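# Drop the whole wire into the bin with two arms

## Task

Get all of the wire inside the bin so that no part of it rises above the bin's rim; a wire left dangling over the table edge may count as a failure.

## Robot and tools

Robot: two arms, left_arm and right_arm, each ending in a two-finger parallel gripper with a wrist camera. Both bases face +x. left_arm's base sits near (+0.029, +0.282, 0) m and right_arm's near (-0.015, -0.352, 0) m, the latter yawed very slightly. A camera stand stands behind the arms.

Frame: everything uses the scene frame. Its origin is at table-top height, halfway between the nominal bases; +z points up, +x points out over the table, and left_arm is on the +y side (image left/right does not follow arm names). Each gripper's fingers point along its own +z and close along its own y. end_effector_position is the spot between the finger pads, just behind the tips. Reported positions and orientations can be a few cm off, worse at long reach.

Row layout (shared by execute_actions and move): one flat list of 14 numbers, each in [-1, 1]: dx, dy, dz, rx, ry, rz, opening for left_arm, then the same seven for right_arm. Both arms are always included. The first six per arm are an offset, not a pose: they are measured along scene axes from that arm's Hand target as it stood when the action or move began, and rotation turns about the Hand target's position. Scale: 1.0 equals 0.6 m for dx, dy, dz and 180 degrees for the rotation; rx, ry, rz form a single rotation vector. A translation longer than 1.0 is cut back along its direction. Repeating an offset moves the arm further. Sending all six zeros re-requests the current Hand target. Opening is absolute, not an offset: +1 fully open (pads about 87 mm apart), +0.5 about 69 mm, 0 about 43 mm, -0.5 about 18 mm, -1 closed. A 0 is a real command, so to keep a gripper unchanged resend its current value (see Tool commands).

execute_actions(actions, cameras): actions is a list of actions; each action is up to 15 rows, one per 1/30 s step, and a short action repeats its final row for the remaining steps. Every row counts from the action's starting Hand target, not from the previous row. Each action costs 0.5 s. Images come back only for an empty actions list or when cameras names them ("all", specific names, or []).

move(target, speed, blend, opening_speed, blocking, cameras): drives each gripper in a straight line toward target, which is one 14-number row or a list of up to 15 rows; every row in the list is an offset from the same starting Hand targets. speed is metres per second, 0.002 to 2.9, default 0.25 (turn rate capped at twice that in rad/s), one value or one per target. blend, in metres, rounds corners between listed targets; 0 stops at each. opening_speed (0.2 or more, per second on the -1..+1 scale) makes fingers change gradually. blocking=false returns after about 0.5 s while the motion continues. Moves last at least 0.5 s and at most 10 s; they do not avoid obstacles or the other arm. Keep paths away from an arm's own base. The result adds a move: line, e.g. done, off_target, moving, held or fault, plus limits such as paced (pose clipped) or held (steps withheld). done means within 10 mm and 2 degrees; it says nothing about contact.

wait(seconds 0 to 10, cameras): lets time pass holding commands; a running move keeps going. stop(cameras): brakes the current move. zoom_image(camera, region [x0,y0,x1,y1], max 504x504 px): enlarges part of the newest image from cam_high, cam_low, cam_left_wrist or cam_right_wrist. read_manual(section): licence text only. finished_scene(scene 1 or 2): ends the scene irreversibly; the goal must then hold without the robot.

Results: per arm, end_effector_position (m) and end_effector_quat_wxyz in the scene frame, Hand target (your last commanded pose after clipping; next offsets start there), grip_measured on the command scale (also a 0 closed to 1 open value at the end of Joint positions), Joint torques, Joint velocities (may be omitted when all within noise), Tool commands, motor temperatures, and for action calls some per-step positions. The controller limits each step's orientation to within 40 degrees of the measured one. Grippers often stop short or sag, especially far out; check position and tilt after each move and send the missing offset. Tiny moves may not happen or may go sideways.

Gripping: close to about 0.04 below the grip_measured value seen at first contact for full force (about 20 N per pad); less for a lighter grip. Readings can be off by roughly 1 mm.

Avoid: dropping the wire or anything off the table, releasing things while moving, fast impacts with the table or bin, hard pushes, the two grippers or arms touching or one gripper closing on the other's fingers, strain on the wrist camera cables, and stalls. An arm blocked by something keeps pushing until commanded back past its gripper. Long holding, stretched arms or unreachable targets heat motors: MOTOR HOT appears at 75 °C, and at 90 °C the arm folds and stops working. Random small pushes may hit loose objects. Smooth, quick, low-effort motion is preferred.

Each tool is called in YAML: its name, and indented under it one key for each argument.

## Session

execute_actions:
  actions: []

Scene clock: 0.00 s.
left_arm: end_effector_position=(+0.3458, +0.2181, +0.2254) grip_measured=+0.998 end_effector_quat_wxyz=(+0.569, -0.266, +0.747, -0.217) | right_arm: end_effector_position=(+0.2234, -0.1913, +0.2309) grip_measured=+1.000 end_effector_quat_wxyz=(+0.629, +0.193, +0.722, +0.212)
Joint positions: left_arm=[-0.207 0.8 0.631 -0.096 -0.178 -0.756 0.999] | right_arm=[1.088 0.715 0.536 -0.038 0.992 0.77 1]
Joint velocities: within noise
Joint torques (N m): no reading
Motor temperatures (°C): left_arm=[19 27 25 22 20 18 20] | right_arm=[21 24 24 21 20 20 20]
Heat: left arm: 27 °C; right arm: 24 °C.
Hand target: left_arm +0.3480, +0.2182, +0.2377; +0.581, -0.265, +0.737, -0.223 | right_arm +0.2233, -0.1913, +0.2321; +0.629, +0.193, +0.722, +0.213
Tool commands: left_gripper/opening=+1.0 right_gripper/opening=+1.0
camera_calibration:
cam_left_wrist: T_world_to_cam=[[0.160697, -0.747546, 0.644477, -0.0437401], [-0.873788, -0.411398, -0.259317, 0.471329], [0.458988, -0.521466, -0.719308, 0.259682], [0, 0, 0, 1]] pos_world=[0.299679, 0.296621, 0.337204]
cam_right_wrist: T_world_to_cam=[[-0.012041, -0.828963, -0.559174, -0.028777], [-0.846925, 0.305741, -0.435017, 0.368436], [0.531575, 0.468341, -0.705751, 0.282775], [0, 0, 0, 1]] pos_world=[0.161375, -0.268936, 0.343753]

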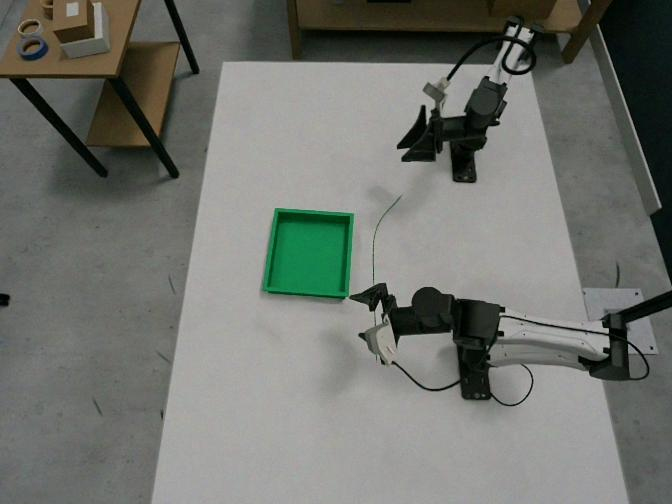

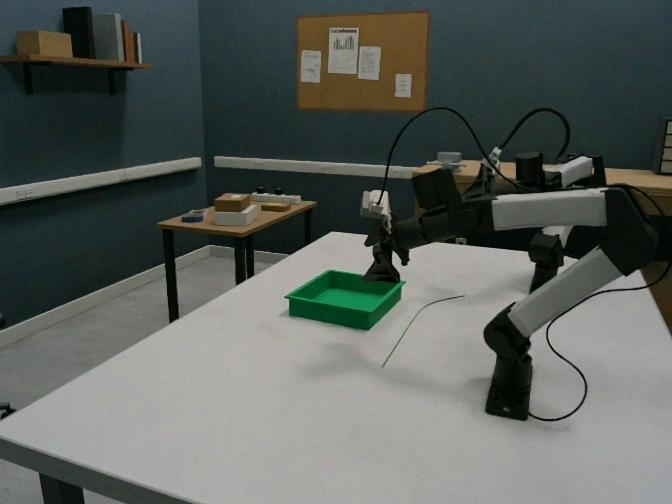

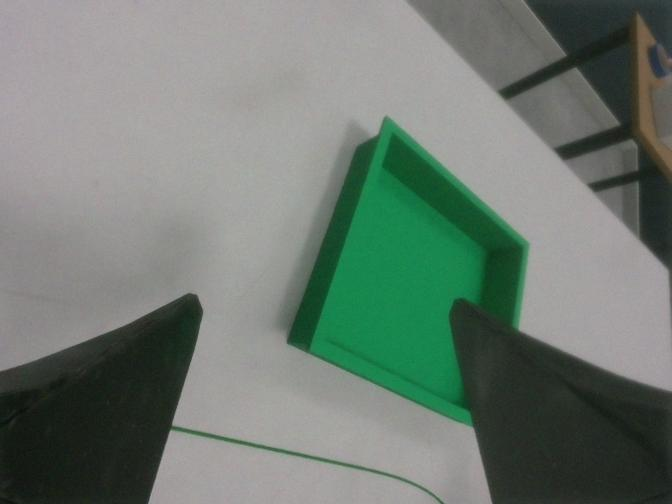

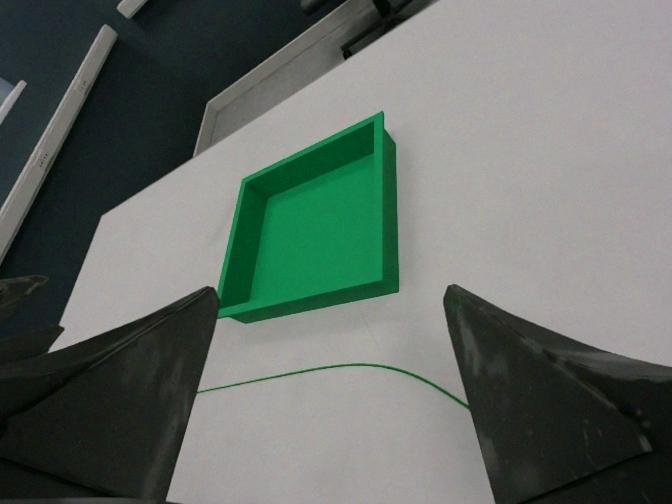

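move:
  target: [-0.14,0.062,-0.17,-0.179,0.402,0.236,0.2,-0.055,0.032,-0.17,-0.313,0.277,0.346,0.2]
  cameras: ["all"]

Scene clock: 8.90 s.
left_arm: end_effector_position=(+0.2631, +0.2555, +0.1291) grip_measured=+0.200 end_effector_quat_wxyz=(-0.006, +0.702, -0.713, -0.001) | right_arm: end_effector_position=(+0.1898, -0.1770, +0.1258) grip_measured=+0.200 end_effector_quat_wxyz=(+0.121, -0.404, +0.905, +0.048)
Joint positions: left_arm=[0.06 1.421 1.199 -1.34 -0.009 -1.496 0.6] | right_arm=[0.733 1.467 1.233 -1.077 -0.021 -0.125 0.6]
Joint torques (N m): left_arm=[0.53 -3.54 8.51 -0.12 0.08 -0.07] | right_arm=[0.55 -4 7.51 0.81 -0.1 -0.14]
Heat: left arm: 28 °C; right arm: 26 °C.
Hand target: left_arm +0.2640, +0.2554, +0.1358; +0.000, +0.707, -0.707, +0.000 | right_arm +0.1903, -0.1720, +0.1301; +0.118, -0.411, +0.902, +0.054
Off the commanded pose: left_arm 0.007 m, 1 deg | right_arm 0.007 m, 1 deg.
move: done
camera_calibration:
cam_left_wrist: T_world_to_cam=[[0.999954, 0.00917957, 0.00264828, -0.271744], [0.00392749, -0.647647, 0.761931, 0.0870475], [0.00870934, -0.761886, -0.647653, 0.418545], [0, 0, 0, 1]] pos_world=[0.267745, 0.377754, 0.205467]
cam_right_wrist: T_world_to_cam=[[0.736846, -0.676018, 0.00755067, -0.262478], [-0.554788, -0.59825, 0.578192, -0.0530954], [-0.386352, -0.430228, -0.815865, 0.248787], [0, 0, 0, 1]] pos_world=[0.260068, -0.102169, 0.235658]

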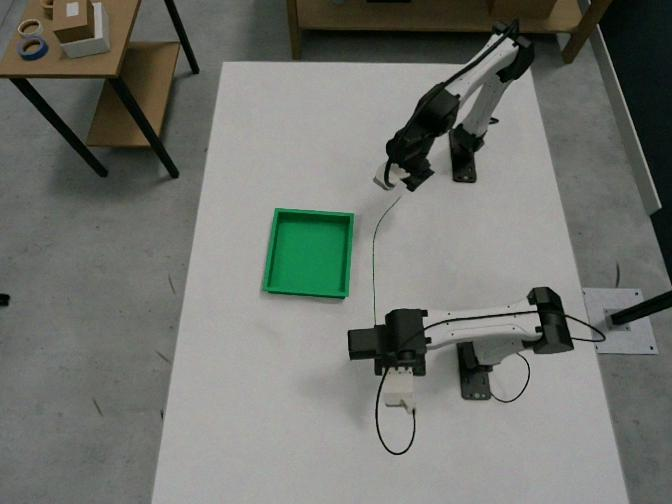

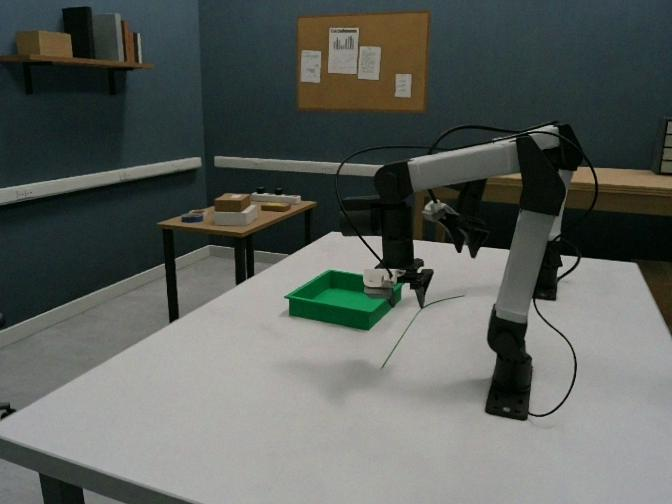

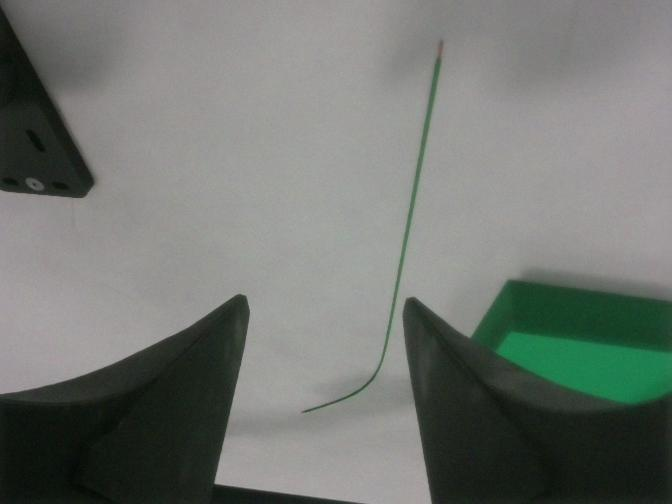

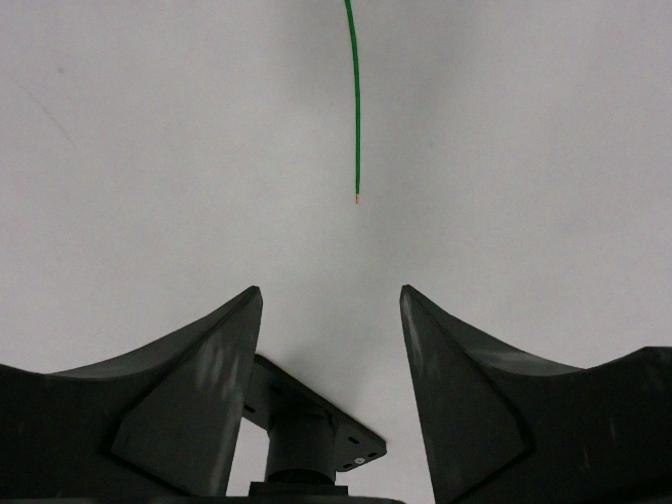

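move:
  target: [0.085,0.011,-0.133,0,0,0,0.2,0.021,-0.025,-0.133,0,0,0,0.2]
  cameras: ["all"]

Scene clock: 11.83 s.
left_arm: end_effector_position=(+0.3155, +0.2617, +0.0583) grip_measured=+0.200 end_effector_quat_wxyz=(-0.005, +0.706, -0.709, -0.001) | right_arm: end_effector_position=(+0.2050, -0.1868, +0.0572) grip_measured=+0.200 end_effector_quat_wxyz=(+0.126, -0.408, +0.903, +0.049)
Joint positions: left_arm=[0.071 1.658 1.143 -1.051 -0.008 -1.496 0.6] | right_arm=[0.669 1.515 1 -0.788 -0.039 -0.195 0.6]
Joint torques (N m): left_arm=[0.49 -5.86 5.2 0.24 0.05 0.08] | right_arm=[-0.29 -4.46 4.1 1.12 -0.13 -0.14]
Heat: left arm: 28 °C; right arm: 26 °C.
Hand target: left_arm +0.3151, +0.2620, +0.0560; +0.000, +0.707, -0.707, +0.000 | right_arm +0.2028, -0.1870, +0.0504; +0.118, -0.411, +0.902, +0.054
Off the commanded pose: left_arm 0.002 m, 1 deg | right_arm 0.007 m, 1 deg.
move: done
camera_calibration:
cam_left_wrist: T_world_to_cam=[[0.999786, 0.0206663, 0.0000209739, -0.326734], [0.0133553, -0.646871, 0.762483, 0.141579], [0.0157713, -0.76232, -0.647008, 0.374818], [0, 0, 0, 1]] pos_world=[0.318862, 0.384067, 0.134566]
cam_right_wrist: T_world_to_cam=[[0.742878, -0.669345, 0.0104499, -0.2799], [-0.55463, -0.606669, 0.569507, -0.0119509], [-0.374857, -0.42887, -0.82192, 0.19266], [0, 0, 0, 1]] pos_world=[0.273523, -0.111974, 0.168082]

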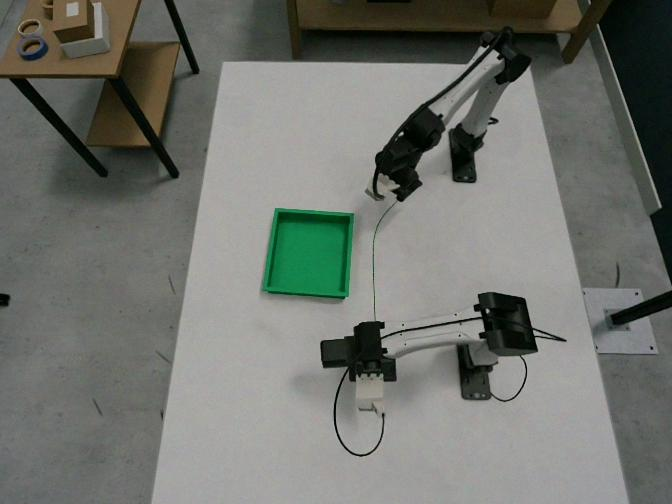

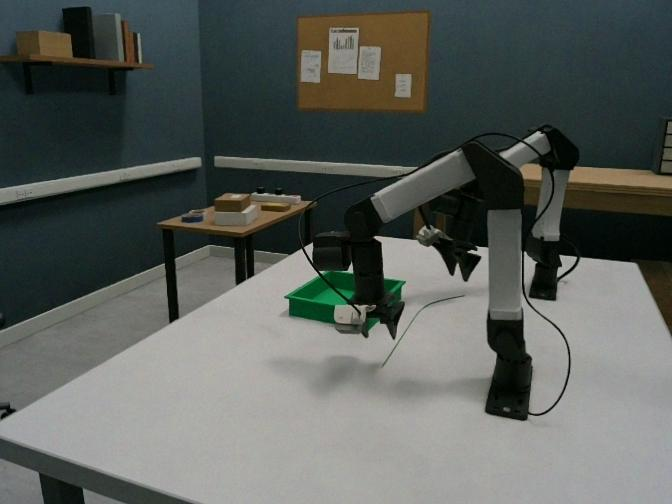

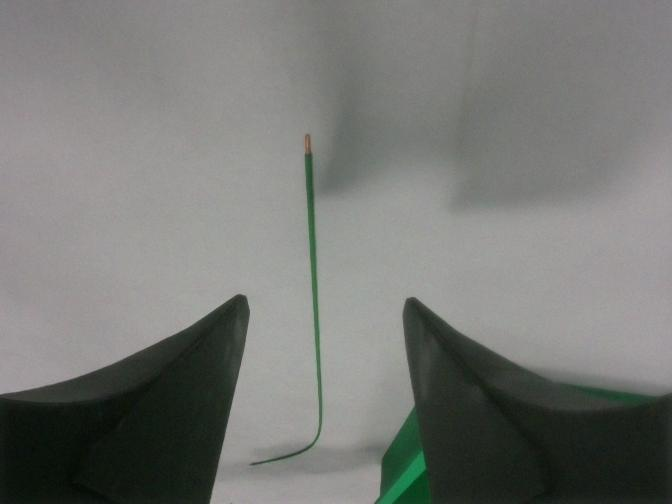

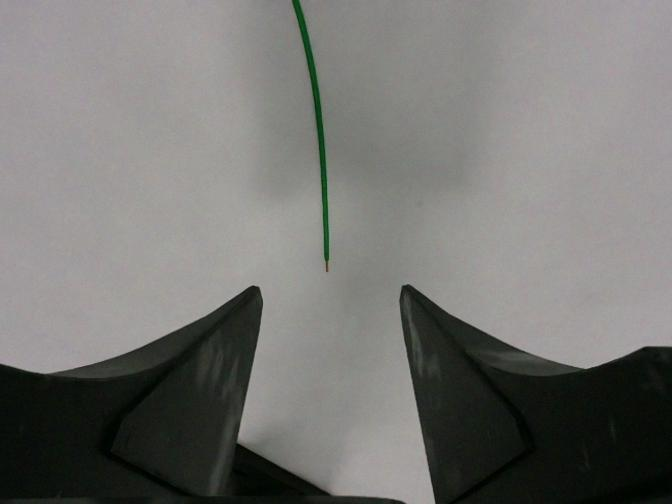

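move:
  target: [-0.003,0,-0.06,0,0,0,0,0,0,-0.06,0,0,0,0]
  cameras: ["all"]
  speed: 0.1

zoom_image:
  camera: "cam_low"
  region: [300, 200, 500, 400]

Scene clock: 13.53 s.
left_arm: end_effector_position=(+0.3152, +0.2617, +0.0237) grip_measured=+0.000 end_effector_quat_wxyz=(-0.007, +0.706, -0.709, +0.001) | right_arm: end_effector_position=(+0.2059, -0.1861, +0.0218) grip_measured=+0.000 end_effector_quat_wxyz=(+0.127, -0.408, +0.903, +0.049)
Joint positions: left_arm=[0.071 1.697 1.041 -0.904 -0.008 -1.496 0.5] | right_arm=[0.669 1.567 0.901 -0.635 -0.039 -0.196 0.5]
Joint torques (N m): left_arm=[0.5 -5.65 4.74 0.25 0.06 0.09] | right_arm=[-0.23 -4.52 3.78 1.14 -0.11 -0.14]
Heat: left arm: 28 °C; right arm: 26 °C.
Hand target: left_arm +0.3133, +0.2620, +0.0199; +0.000, +0.707, -0.707, +0.000 | right_arm +0.2029, -0.1869, +0.0144; +0.118, -0.411, +0.902, +0.054
Off the commanded pose: left_arm 0.004 m, 1 deg | right_arm 0.008 m, 1 deg.
move: done
camera_calibration:
cam_left_wrist: T_world_to_cam=[[0.99977, 0.020661, 0.00577584, -0.326602], [0.00896896, -0.647114, 0.76234, 0.169469], [0.0194884, -0.762113, -0.647151, 0.351199], [0, 0, 0, 1]] pos_world=[0.318162, 0.384067, 0.0999718]
cam_right_wrist: T_world_to_cam=[[0.743178, -0.669012, 0.0104825, -0.279773], [-0.555123, -0.607765, 0.567856, 0.00912813], [-0.373532, -0.427837, -0.823061, 0.164188], [0, 0, 0, 1]] pos_world=[0.274318, -0.111378, 0.132886]

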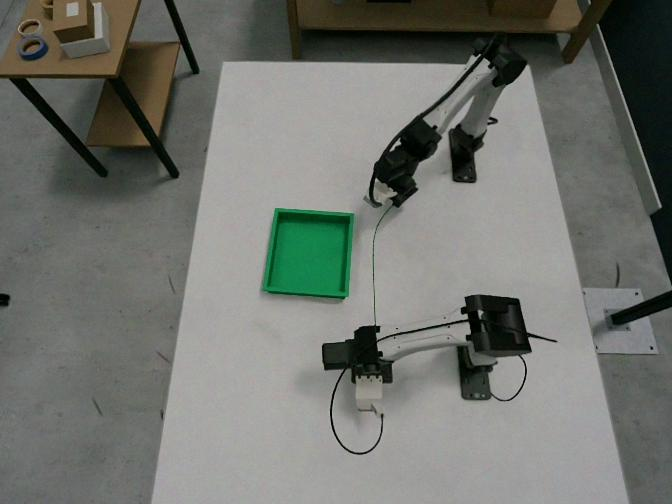

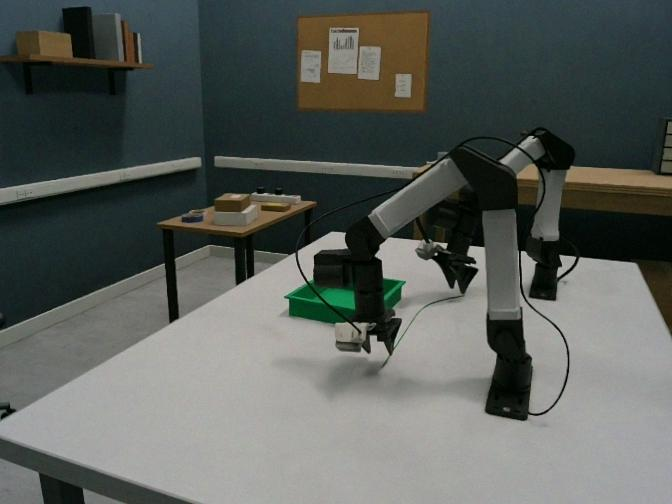

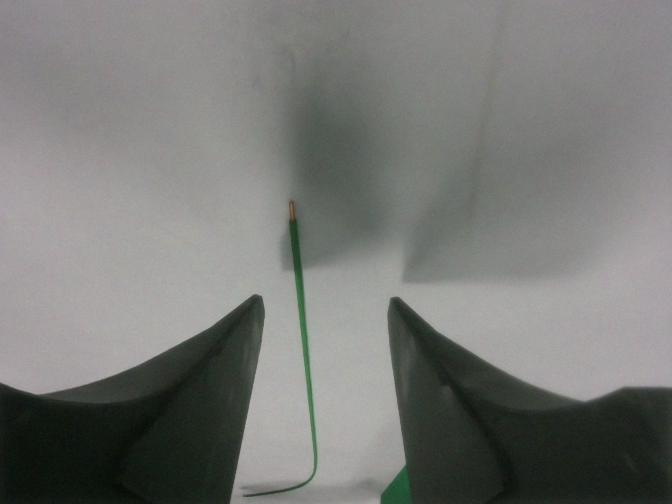

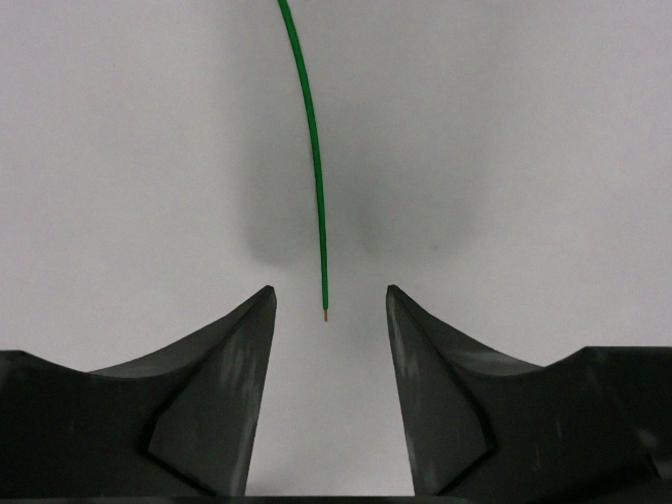

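Scaled by 2.520 from the camera's 672x504 image, which has a finer 960x720 frame.

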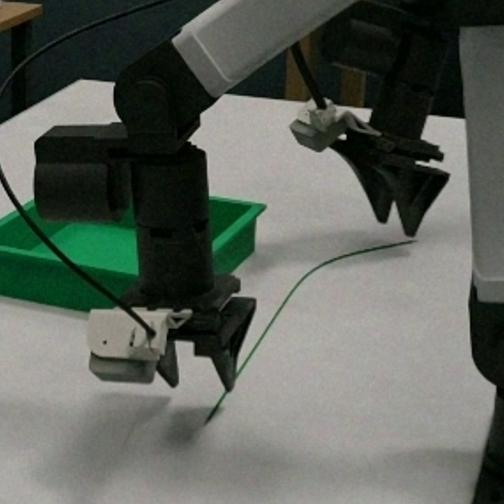

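move:
  target: [-0.008,0,-0.02,0,0,0,0,-0.002,0,-0.02,0,0,0,0]
  cameras: ["all"]
  speed: 0.04

zoom_image:
  camera: "cam_low"
  region: [340, 220, 500, 380]

Scene clock: 15.03 s.
left_arm: end_effector_position=(+0.3113, +0.2614, +0.0129) grip_measured=+0.000 end_effector_quat_wxyz=(-0.009, +0.706, -0.709, +0.002) | right_arm: end_effector_position=(+0.2057, -0.1862, +0.0103) grip_measured=+0.000 end_effector_quat_wxyz=(+0.128, -0.408, +0.902, +0.050)
Joint positions: left_arm=[0.071 1.697 0.994 -0.852 -0.008 -1.496 0.5] | right_arm=[0.669 1.585 0.869 -0.582 -0.039 -0.196 0.5]
Joint torques (N m): left_arm=[0.59 -5.12 4.52 0.29 0.05 0.11] | right_arm=[-0.02 -4.41 3.62 1.12 -0.11 -0.11]
Heat: left arm: 28 °C; right arm: 26 °C.
Hand target: left_arm +0.3084, +0.2620, +0.0079; +0.000, +0.707, -0.707, +0.000 | right_arm +0.2016, -0.1870, +0.0023; +0.118, -0.411, +0.902, +0.054
Off the commanded pose: left_arm 0.006 m, 1 deg | right_arm 0.009 m, 1 deg.
move: done
camera_calibration:
cam_left_wrist: T_world_to_cam=[[0.999734, 0.0206205, 0.0103272, -0.322614], [0.00547932, -0.647361, 0.762163, 0.178673], [0.0224016, -0.761904, -0.647302, 0.343152], [0, 0, 0, 1]] pos_world=[0.313862, 0.383767, 0.0892766]
cam_right_wrist: T_world_to_cam=[[0.743154, -0.669031, 0.0109344, -0.279607], [-0.556016, -0.608362, 0.566341, 0.0154958], [-0.372248, -0.426958, -0.824098, 0.154483], [0, 0, 0, 1]] pos_world=[0.273913, -0.111681, 0.121591]

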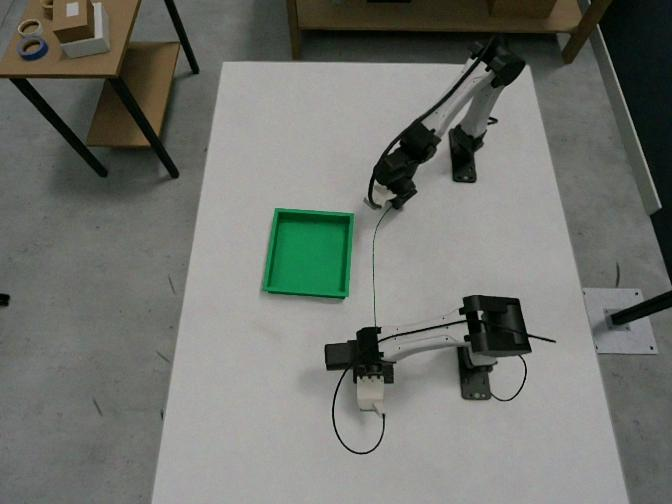

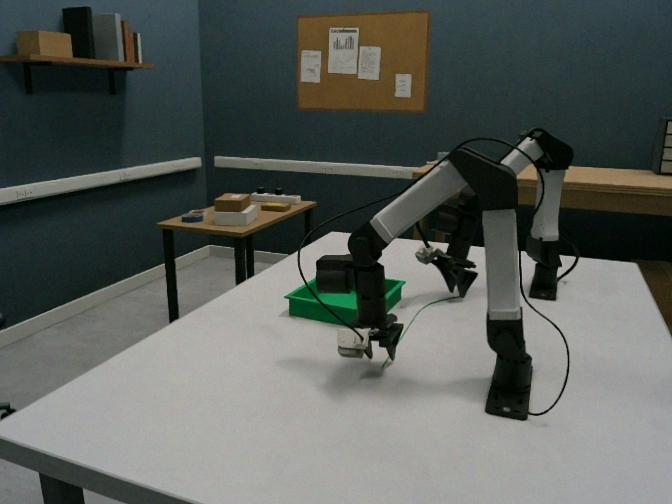

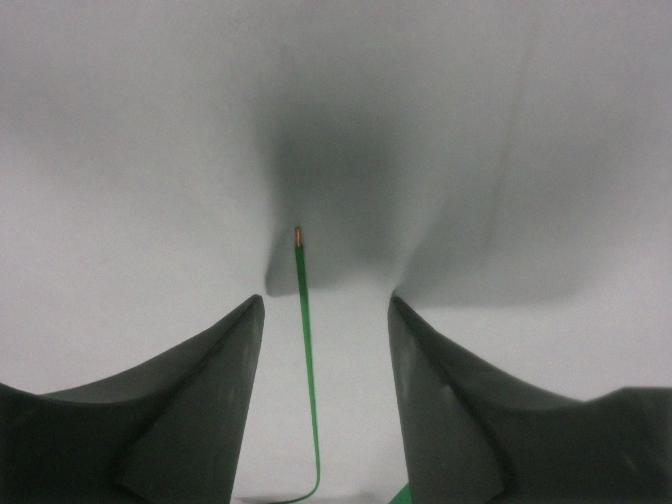

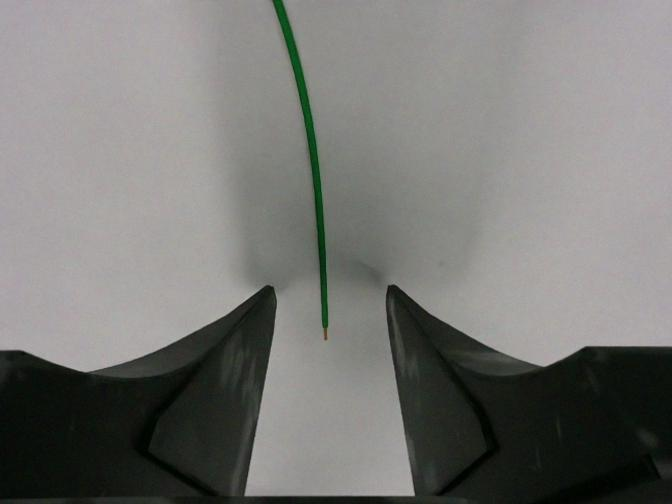

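Scaled by 3.150 from the camera's 672x504 image, which has a finer 960x720 frame.

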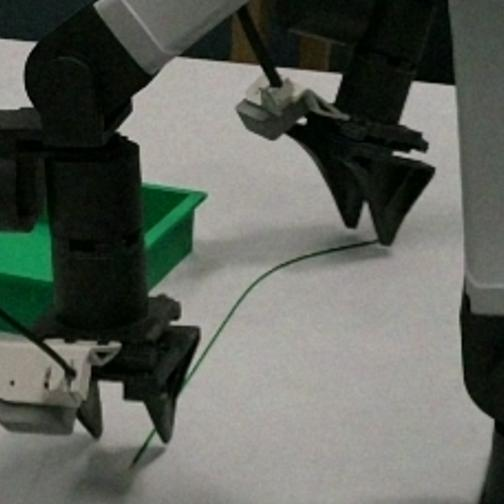

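move:
  target:
    - [-0.01,0,-0.007,0,0,0,0,0,0,-0.007,0,0,0,0]
    - [-0.01,0,-0.007,0,0,0,-1,0,0,-0.007,0,0,0,-1]
  cameras: ["all"]
  speed: 0.04
  opening_speed: 1.5

Scene clock: 16.93 s.
left_arm: end_effector_position=(+0.3139, +0.2602, +0.0095) grip_measured=-0.968 end_effector_quat_wxyz=(-0.009, +0.706, -0.708, +0.016) | right_arm: end_effector_position=(+0.2059, -0.1853, +0.0069) grip_measured=-0.946 end_effector_quat_wxyz=(+0.129, -0.408, +0.902, +0.051)
Joint positions: left_arm=[0.079 1.697 0.975 -0.814 0.012 -1.49 0.016] | right_arm=[0.669 1.592 0.86 -0.563 -0.043 -0.196 0.027]
Joint torques (N m): left_arm=[0.16 -6.38 3.28 0.15 -0.17 0.07] | right_arm=[-0.03 -4.29 3.51 1.14 -0.1 -0.11]
Heat: left arm: 28 °C; right arm: 26 °C.
Hand target: left_arm +0.3024, +0.2621, +0.0037; +0.000, +0.707, -0.707, +0.000 | right_arm +0.2016, -0.1870, -0.0019; +0.118, -0.411, +0.902, +0.054
Off the commanded pose: left_arm 0.013 m, 2 deg | right_arm 0.010 m, 1 deg.
move: off_target (left_arm)
camera_calibration:
cam_left_wrist: T_world_to_cam=[[0.999289, 0.0227769, 0.0300549, -0.325798], [-0.00886202, -0.632833, 0.774238, 0.180965], [0.0366545, -0.773954, -0.632181, 0.338428], [0, 0, 0, 1]] pos_world=[0.314765, 0.383869, 0.083629]
cam_right_wrist: T_world_to_cam=[[0.743741, -0.668418, 0.00818387, -0.279086], [-0.555698, -0.611422, 0.56335, 0.0175239], [-0.371549, -0.423534, -0.826178, 0.152615], [0, 0, 0, 1]] pos_world=[0.27401, -0.111194, 0.118499]

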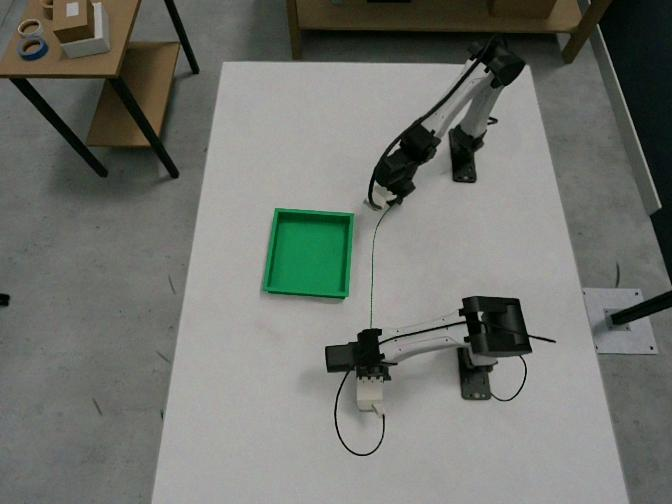

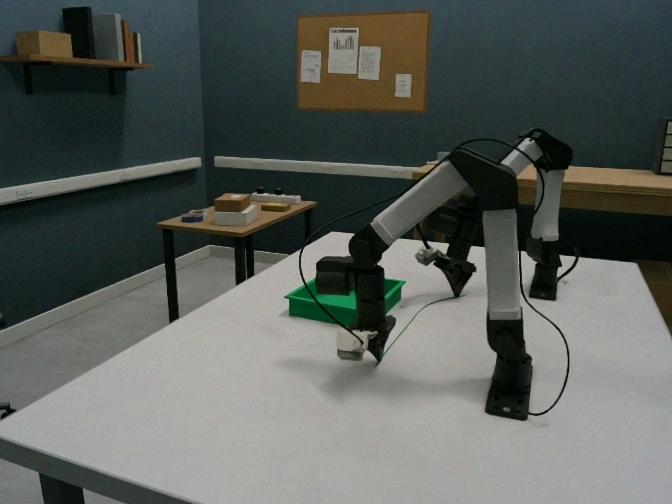

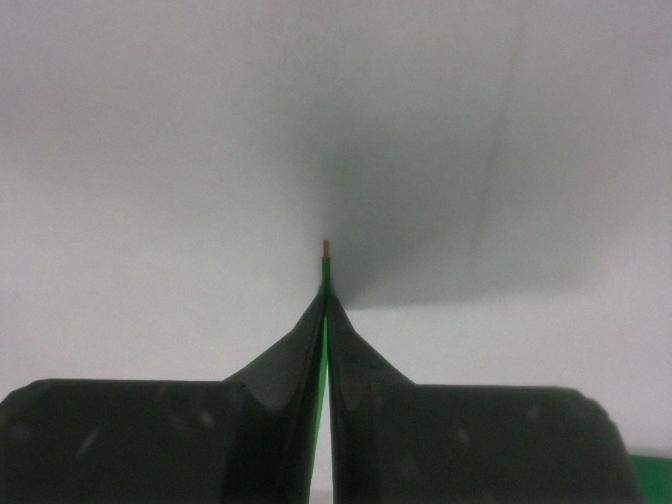

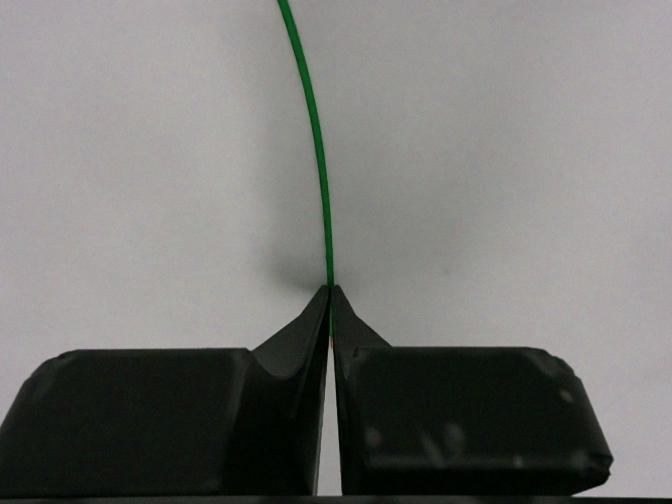

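move:
  target: [0.015,-0.06,0.2,0,0,0,-1,0,0.05,0.2,0,0,0,-1]
  cameras: ["all"]
  speed: 0.15

Scene clock: 18.87 s.
left_arm: end_effector_position=(+0.3119, +0.2253, +0.1093) grip_measured=-0.968 end_effector_quat_wxyz=(+0.013, +0.706, -0.708, -0.005) | right_arm: end_effector_position=(+0.1993, -0.1587, +0.1083) grip_measured=-0.946 end_effector_quat_wxyz=(+0.107, -0.414, +0.902, +0.055)
Joint positions: left_arm=[-0.044 1.637 1.323 -1.281 0.012 -1.61 0.016] | right_arm=[0.747 1.563 1.256 -1.026 -0.043 -0.128 0.027]
Joint torques (N m): left_arm=[-0.4 -9.03 8.09 -0.18 -0.19 -0.05] | right_arm=[0.51 -6.87 7.16 0.78 0.11 0.04]
Heat: left arm: 29 °C; right arm: 27 °C.
Hand target: left_arm +0.3114, +0.2260, +0.1238; +0.000, +0.707, -0.707, +0.000 | right_arm +0.2017, -0.1571, +0.1180; +0.118, -0.411, +0.902, +0.054
Off the commanded pose: left_arm 0.014 m, 2 deg | right_arm 0.010 m, 1 deg.
move: off_target (left_arm)
camera_calibration:
cam_left_wrist: T_world_to_cam=[[0.999337, 0.0205811, -0.0300294, -0.318943], [0.0362796, -0.631509, 0.774519, 0.067277], [-0.0030234, -0.775095, -0.631837, 0.387199], [0, 0, 0, 1]] pos_world=[0.317461, 0.349166, 0.182962]
cam_right_wrist: T_world_to_cam=[[0.751731, -0.659295, -0.0151989, -0.254809], [-0.523703, -0.610819, 0.593831, -0.0365846], [-0.400794, -0.438441, -0.804446, 0.246334], [0, 0, 0, 1]] pos_world=[0.271117, -0.0823378, 0.216014]

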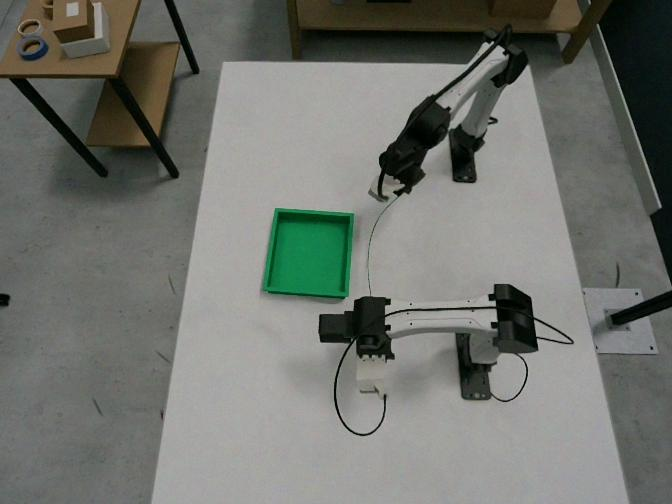

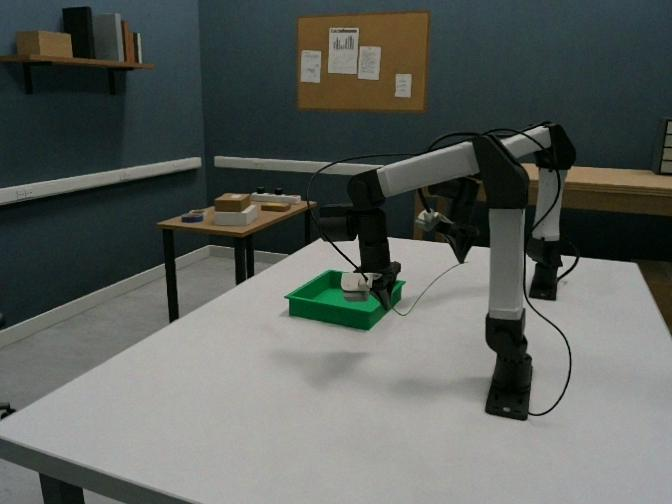

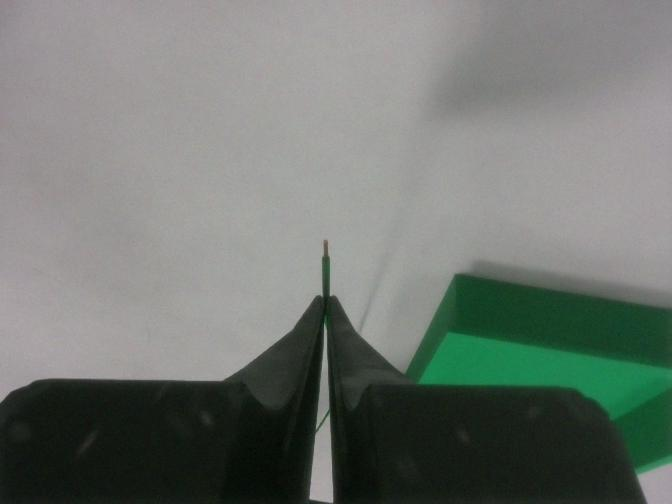

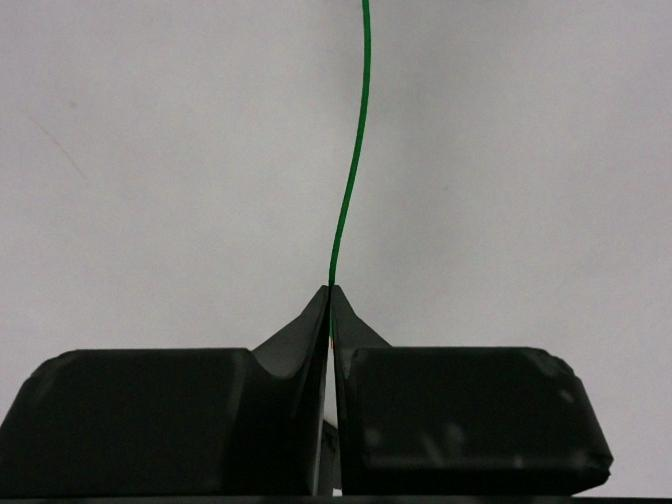

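move:
  target:
    - [0.05,-0.1,0.283,0,0,0,-1,0.05,0.045,0.292,0,0,-0.06,-1]
    - [0.308,-0.177,0.29,0,0,0,-1,0.318,0.095,0.3,0,0,-0.19,-1]
  cameras: ["all"]
  speed: 0.2
  blend: 0.03

Scene clock: 23.57 s.
left_arm: end_effector_position=(+0.5086, +0.1218, +0.3013) grip_measured=-0.968 end_effector_quat_wxyz=(-0.126, +0.700, -0.654, +0.257) | right_arm: end_effector_position=(+0.3852, -0.1012, +0.2979) grip_measured=-0.946 end_effector_quat_wxyz=(+0.323, -0.126, +0.932, +0.110)
Joint positions: left_arm=[-0.231 2.19 2.707 -1.508 0.036 -1.88 0.016] | right_arm=[0.58 2.218 2.841 -1.5 0.063 0.269 0.027]
Joint torques (N m): left_arm=[-0.47 -9.81 7.31 0.42 0.1 -0.01] | right_arm=[-0.13 -8.13 5.9 1.68 0.2 0.05]
Heat: left arm: 29 °C; right arm: 27 °C.
Hand target: left_arm +0.4962, +0.1198, +0.2977; +0.000, +0.707, -0.707, +0.000 | right_arm +0.3925, -0.1001, +0.2983; +0.129, -0.127, +0.983, +0.017
Off the commanded pose: left_arm 0.013 m, 34 deg | right_arm 0.007 m, 25 deg.
elbow stopped short (right arm): the move would have taken joint 3 (elbow) straighter than the controller allows.
joint sent to its limit (left arm) — joint 4 (wrist pitch), lower limit. The joint targets are off in orientation, not in position.
move: off_target (left_arm, right_arm)
camera_calibration:
cam_left_wrist: T_world_to_cam=[[0.853163, 0.135626, 0.503704, -0.608065], [-0.378926, -0.502496, 0.777118, 0.0407069], [0.358507, -0.853876, -0.377319, 0.177899], [0, 0, 0, 1]] pos_world=[0.470426, 0.254828, 0.341775]
cam_right_wrist: T_world_to_cam=[[0.297625, -0.945663, -0.130921, -0.173448], [-0.928933, -0.318497, 0.188793, 0.289608], [-0.220232, 0.065427, -0.973251, 0.530306], [0, 0, 0, 1]] pos_world=[0.43744, -0.106481, 0.438737]

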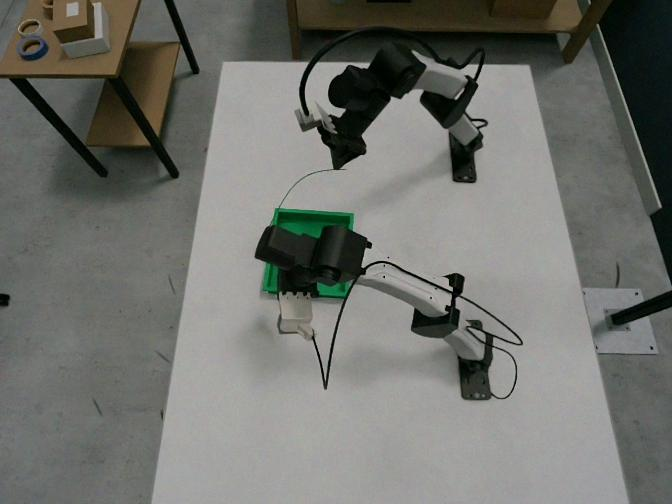

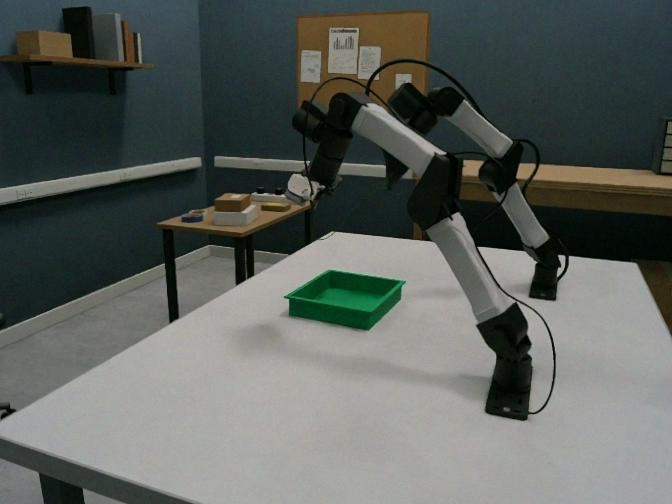

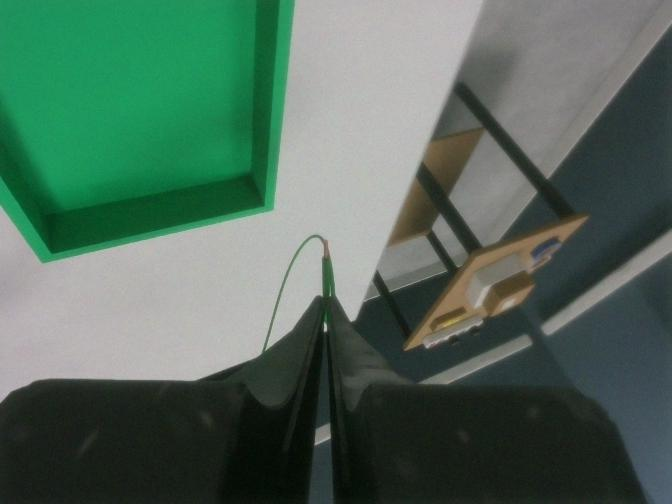

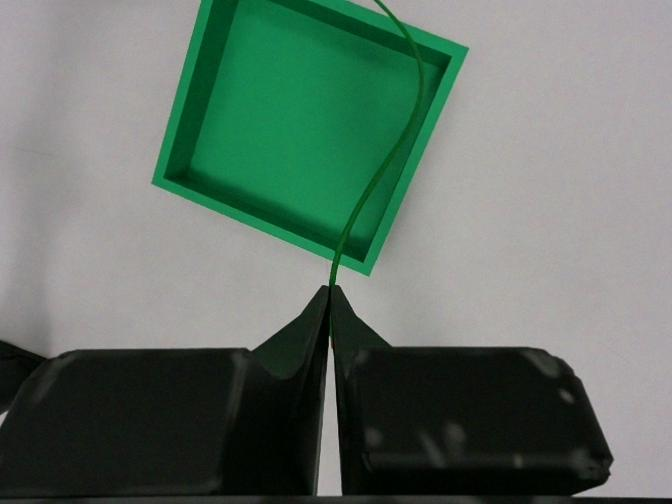

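move:
  target: [-0.1,0,-0.21,0,0,0,-1,-0.01,0,-0.21,0,0,0,-1]
  cameras: ["all"]
  speed: 0.15

Scene clock: 26.03 s.
left_arm: end_effector_position=(+0.4557, +0.1140, +0.1576) grip_measured=-0.968 end_effector_quat_wxyz=(-0.015, +0.713, -0.699, +0.059) | right_arm: end_effector_position=(+0.3892, -0.0986, +0.1870) grip_measured=-0.946 end_effector_quat_wxyz=(+0.182, -0.128, +0.974, +0.046)
Joint positions: left_arm=[-0.276 2.19 2.249 -1.511 0.03 -1.869 0.016] | right_arm=[0.58 2.411 2.782 -1.57 0.066 0.285 0.027]
Joint torques (N m): left_arm=[-0.61 -15.31 4.88 -0.29 -0.25 0.16] | right_arm=[0.43 -9.61 3.34 0.98 0.2 0.03]
Heat: left arm: 31 °C; right arm: 27 °C.
Hand target: left_arm +0.4362, +0.1198, +0.1717; +0.000, +0.707, -0.707, +0.000 | right_arm +0.3864, -0.1002, +0.1722; +0.129, -0.127, +0.983, +0.017
Off the commanded pose: left_arm 0.025 m, 7 deg | right_arm 0.015 m, 7 deg.
joint sent to its limit (left arm) — joint 4 (wrist pitch), lower limit. The joint targets are off in orientation, not in position.
joint sent to its limit (right arm) — joint 4 (wrist pitch), lower limit. The joint targets are off in orientation, not in position.
move: off_target (left_arm, right_arm)
camera_calibration:
cam_left_wrist: T_world_to_cam=[[0.994051, 0.0480057, 0.0977643, -0.479785], [-0.0505493, -0.59174, 0.804542, -0.0153166], [0.0964737, -0.804698, -0.585793, 0.28263], [0, 0, 0, 1]] pos_world=[0.448891, 0.241401, 0.224791]
cam_right_wrist: T_world_to_cam=[[0.257622, -0.965022, -0.0486066, -0.188333], [-0.840772, -0.248674, 0.480899, 0.233103], [-0.476165, -0.0830231, -0.875428, 0.489773], [0, 0, 0, 1]] pos_world=[0.477718, -0.0831167, 0.307508]

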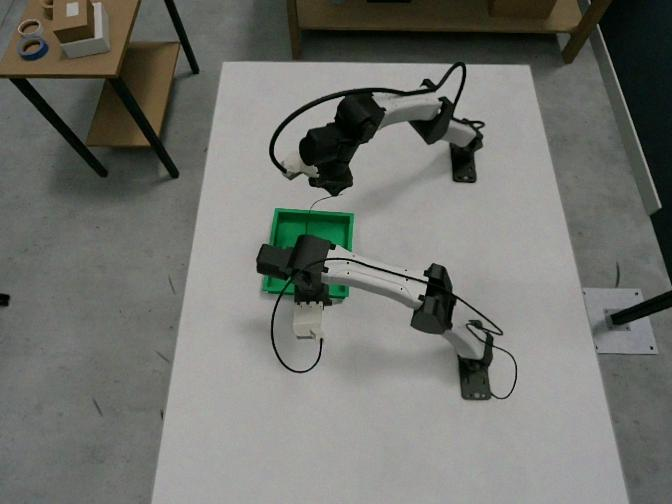

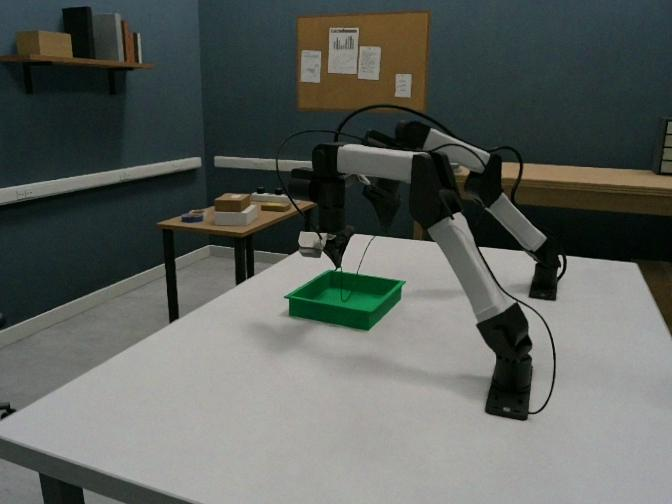

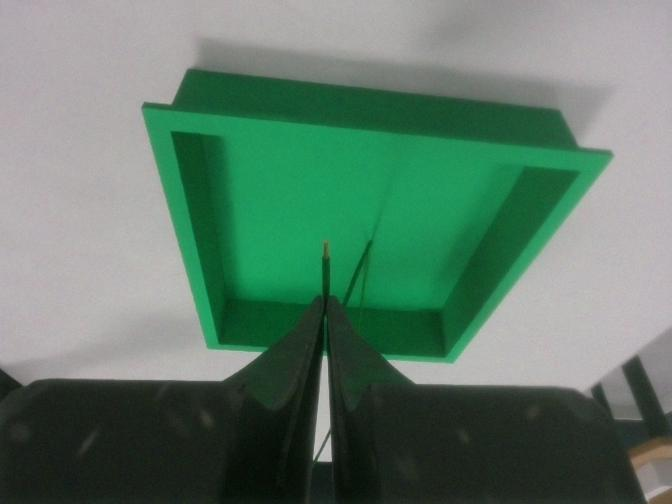

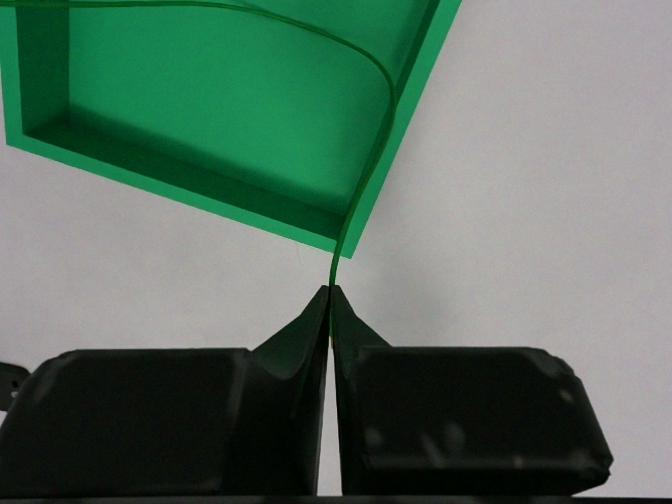

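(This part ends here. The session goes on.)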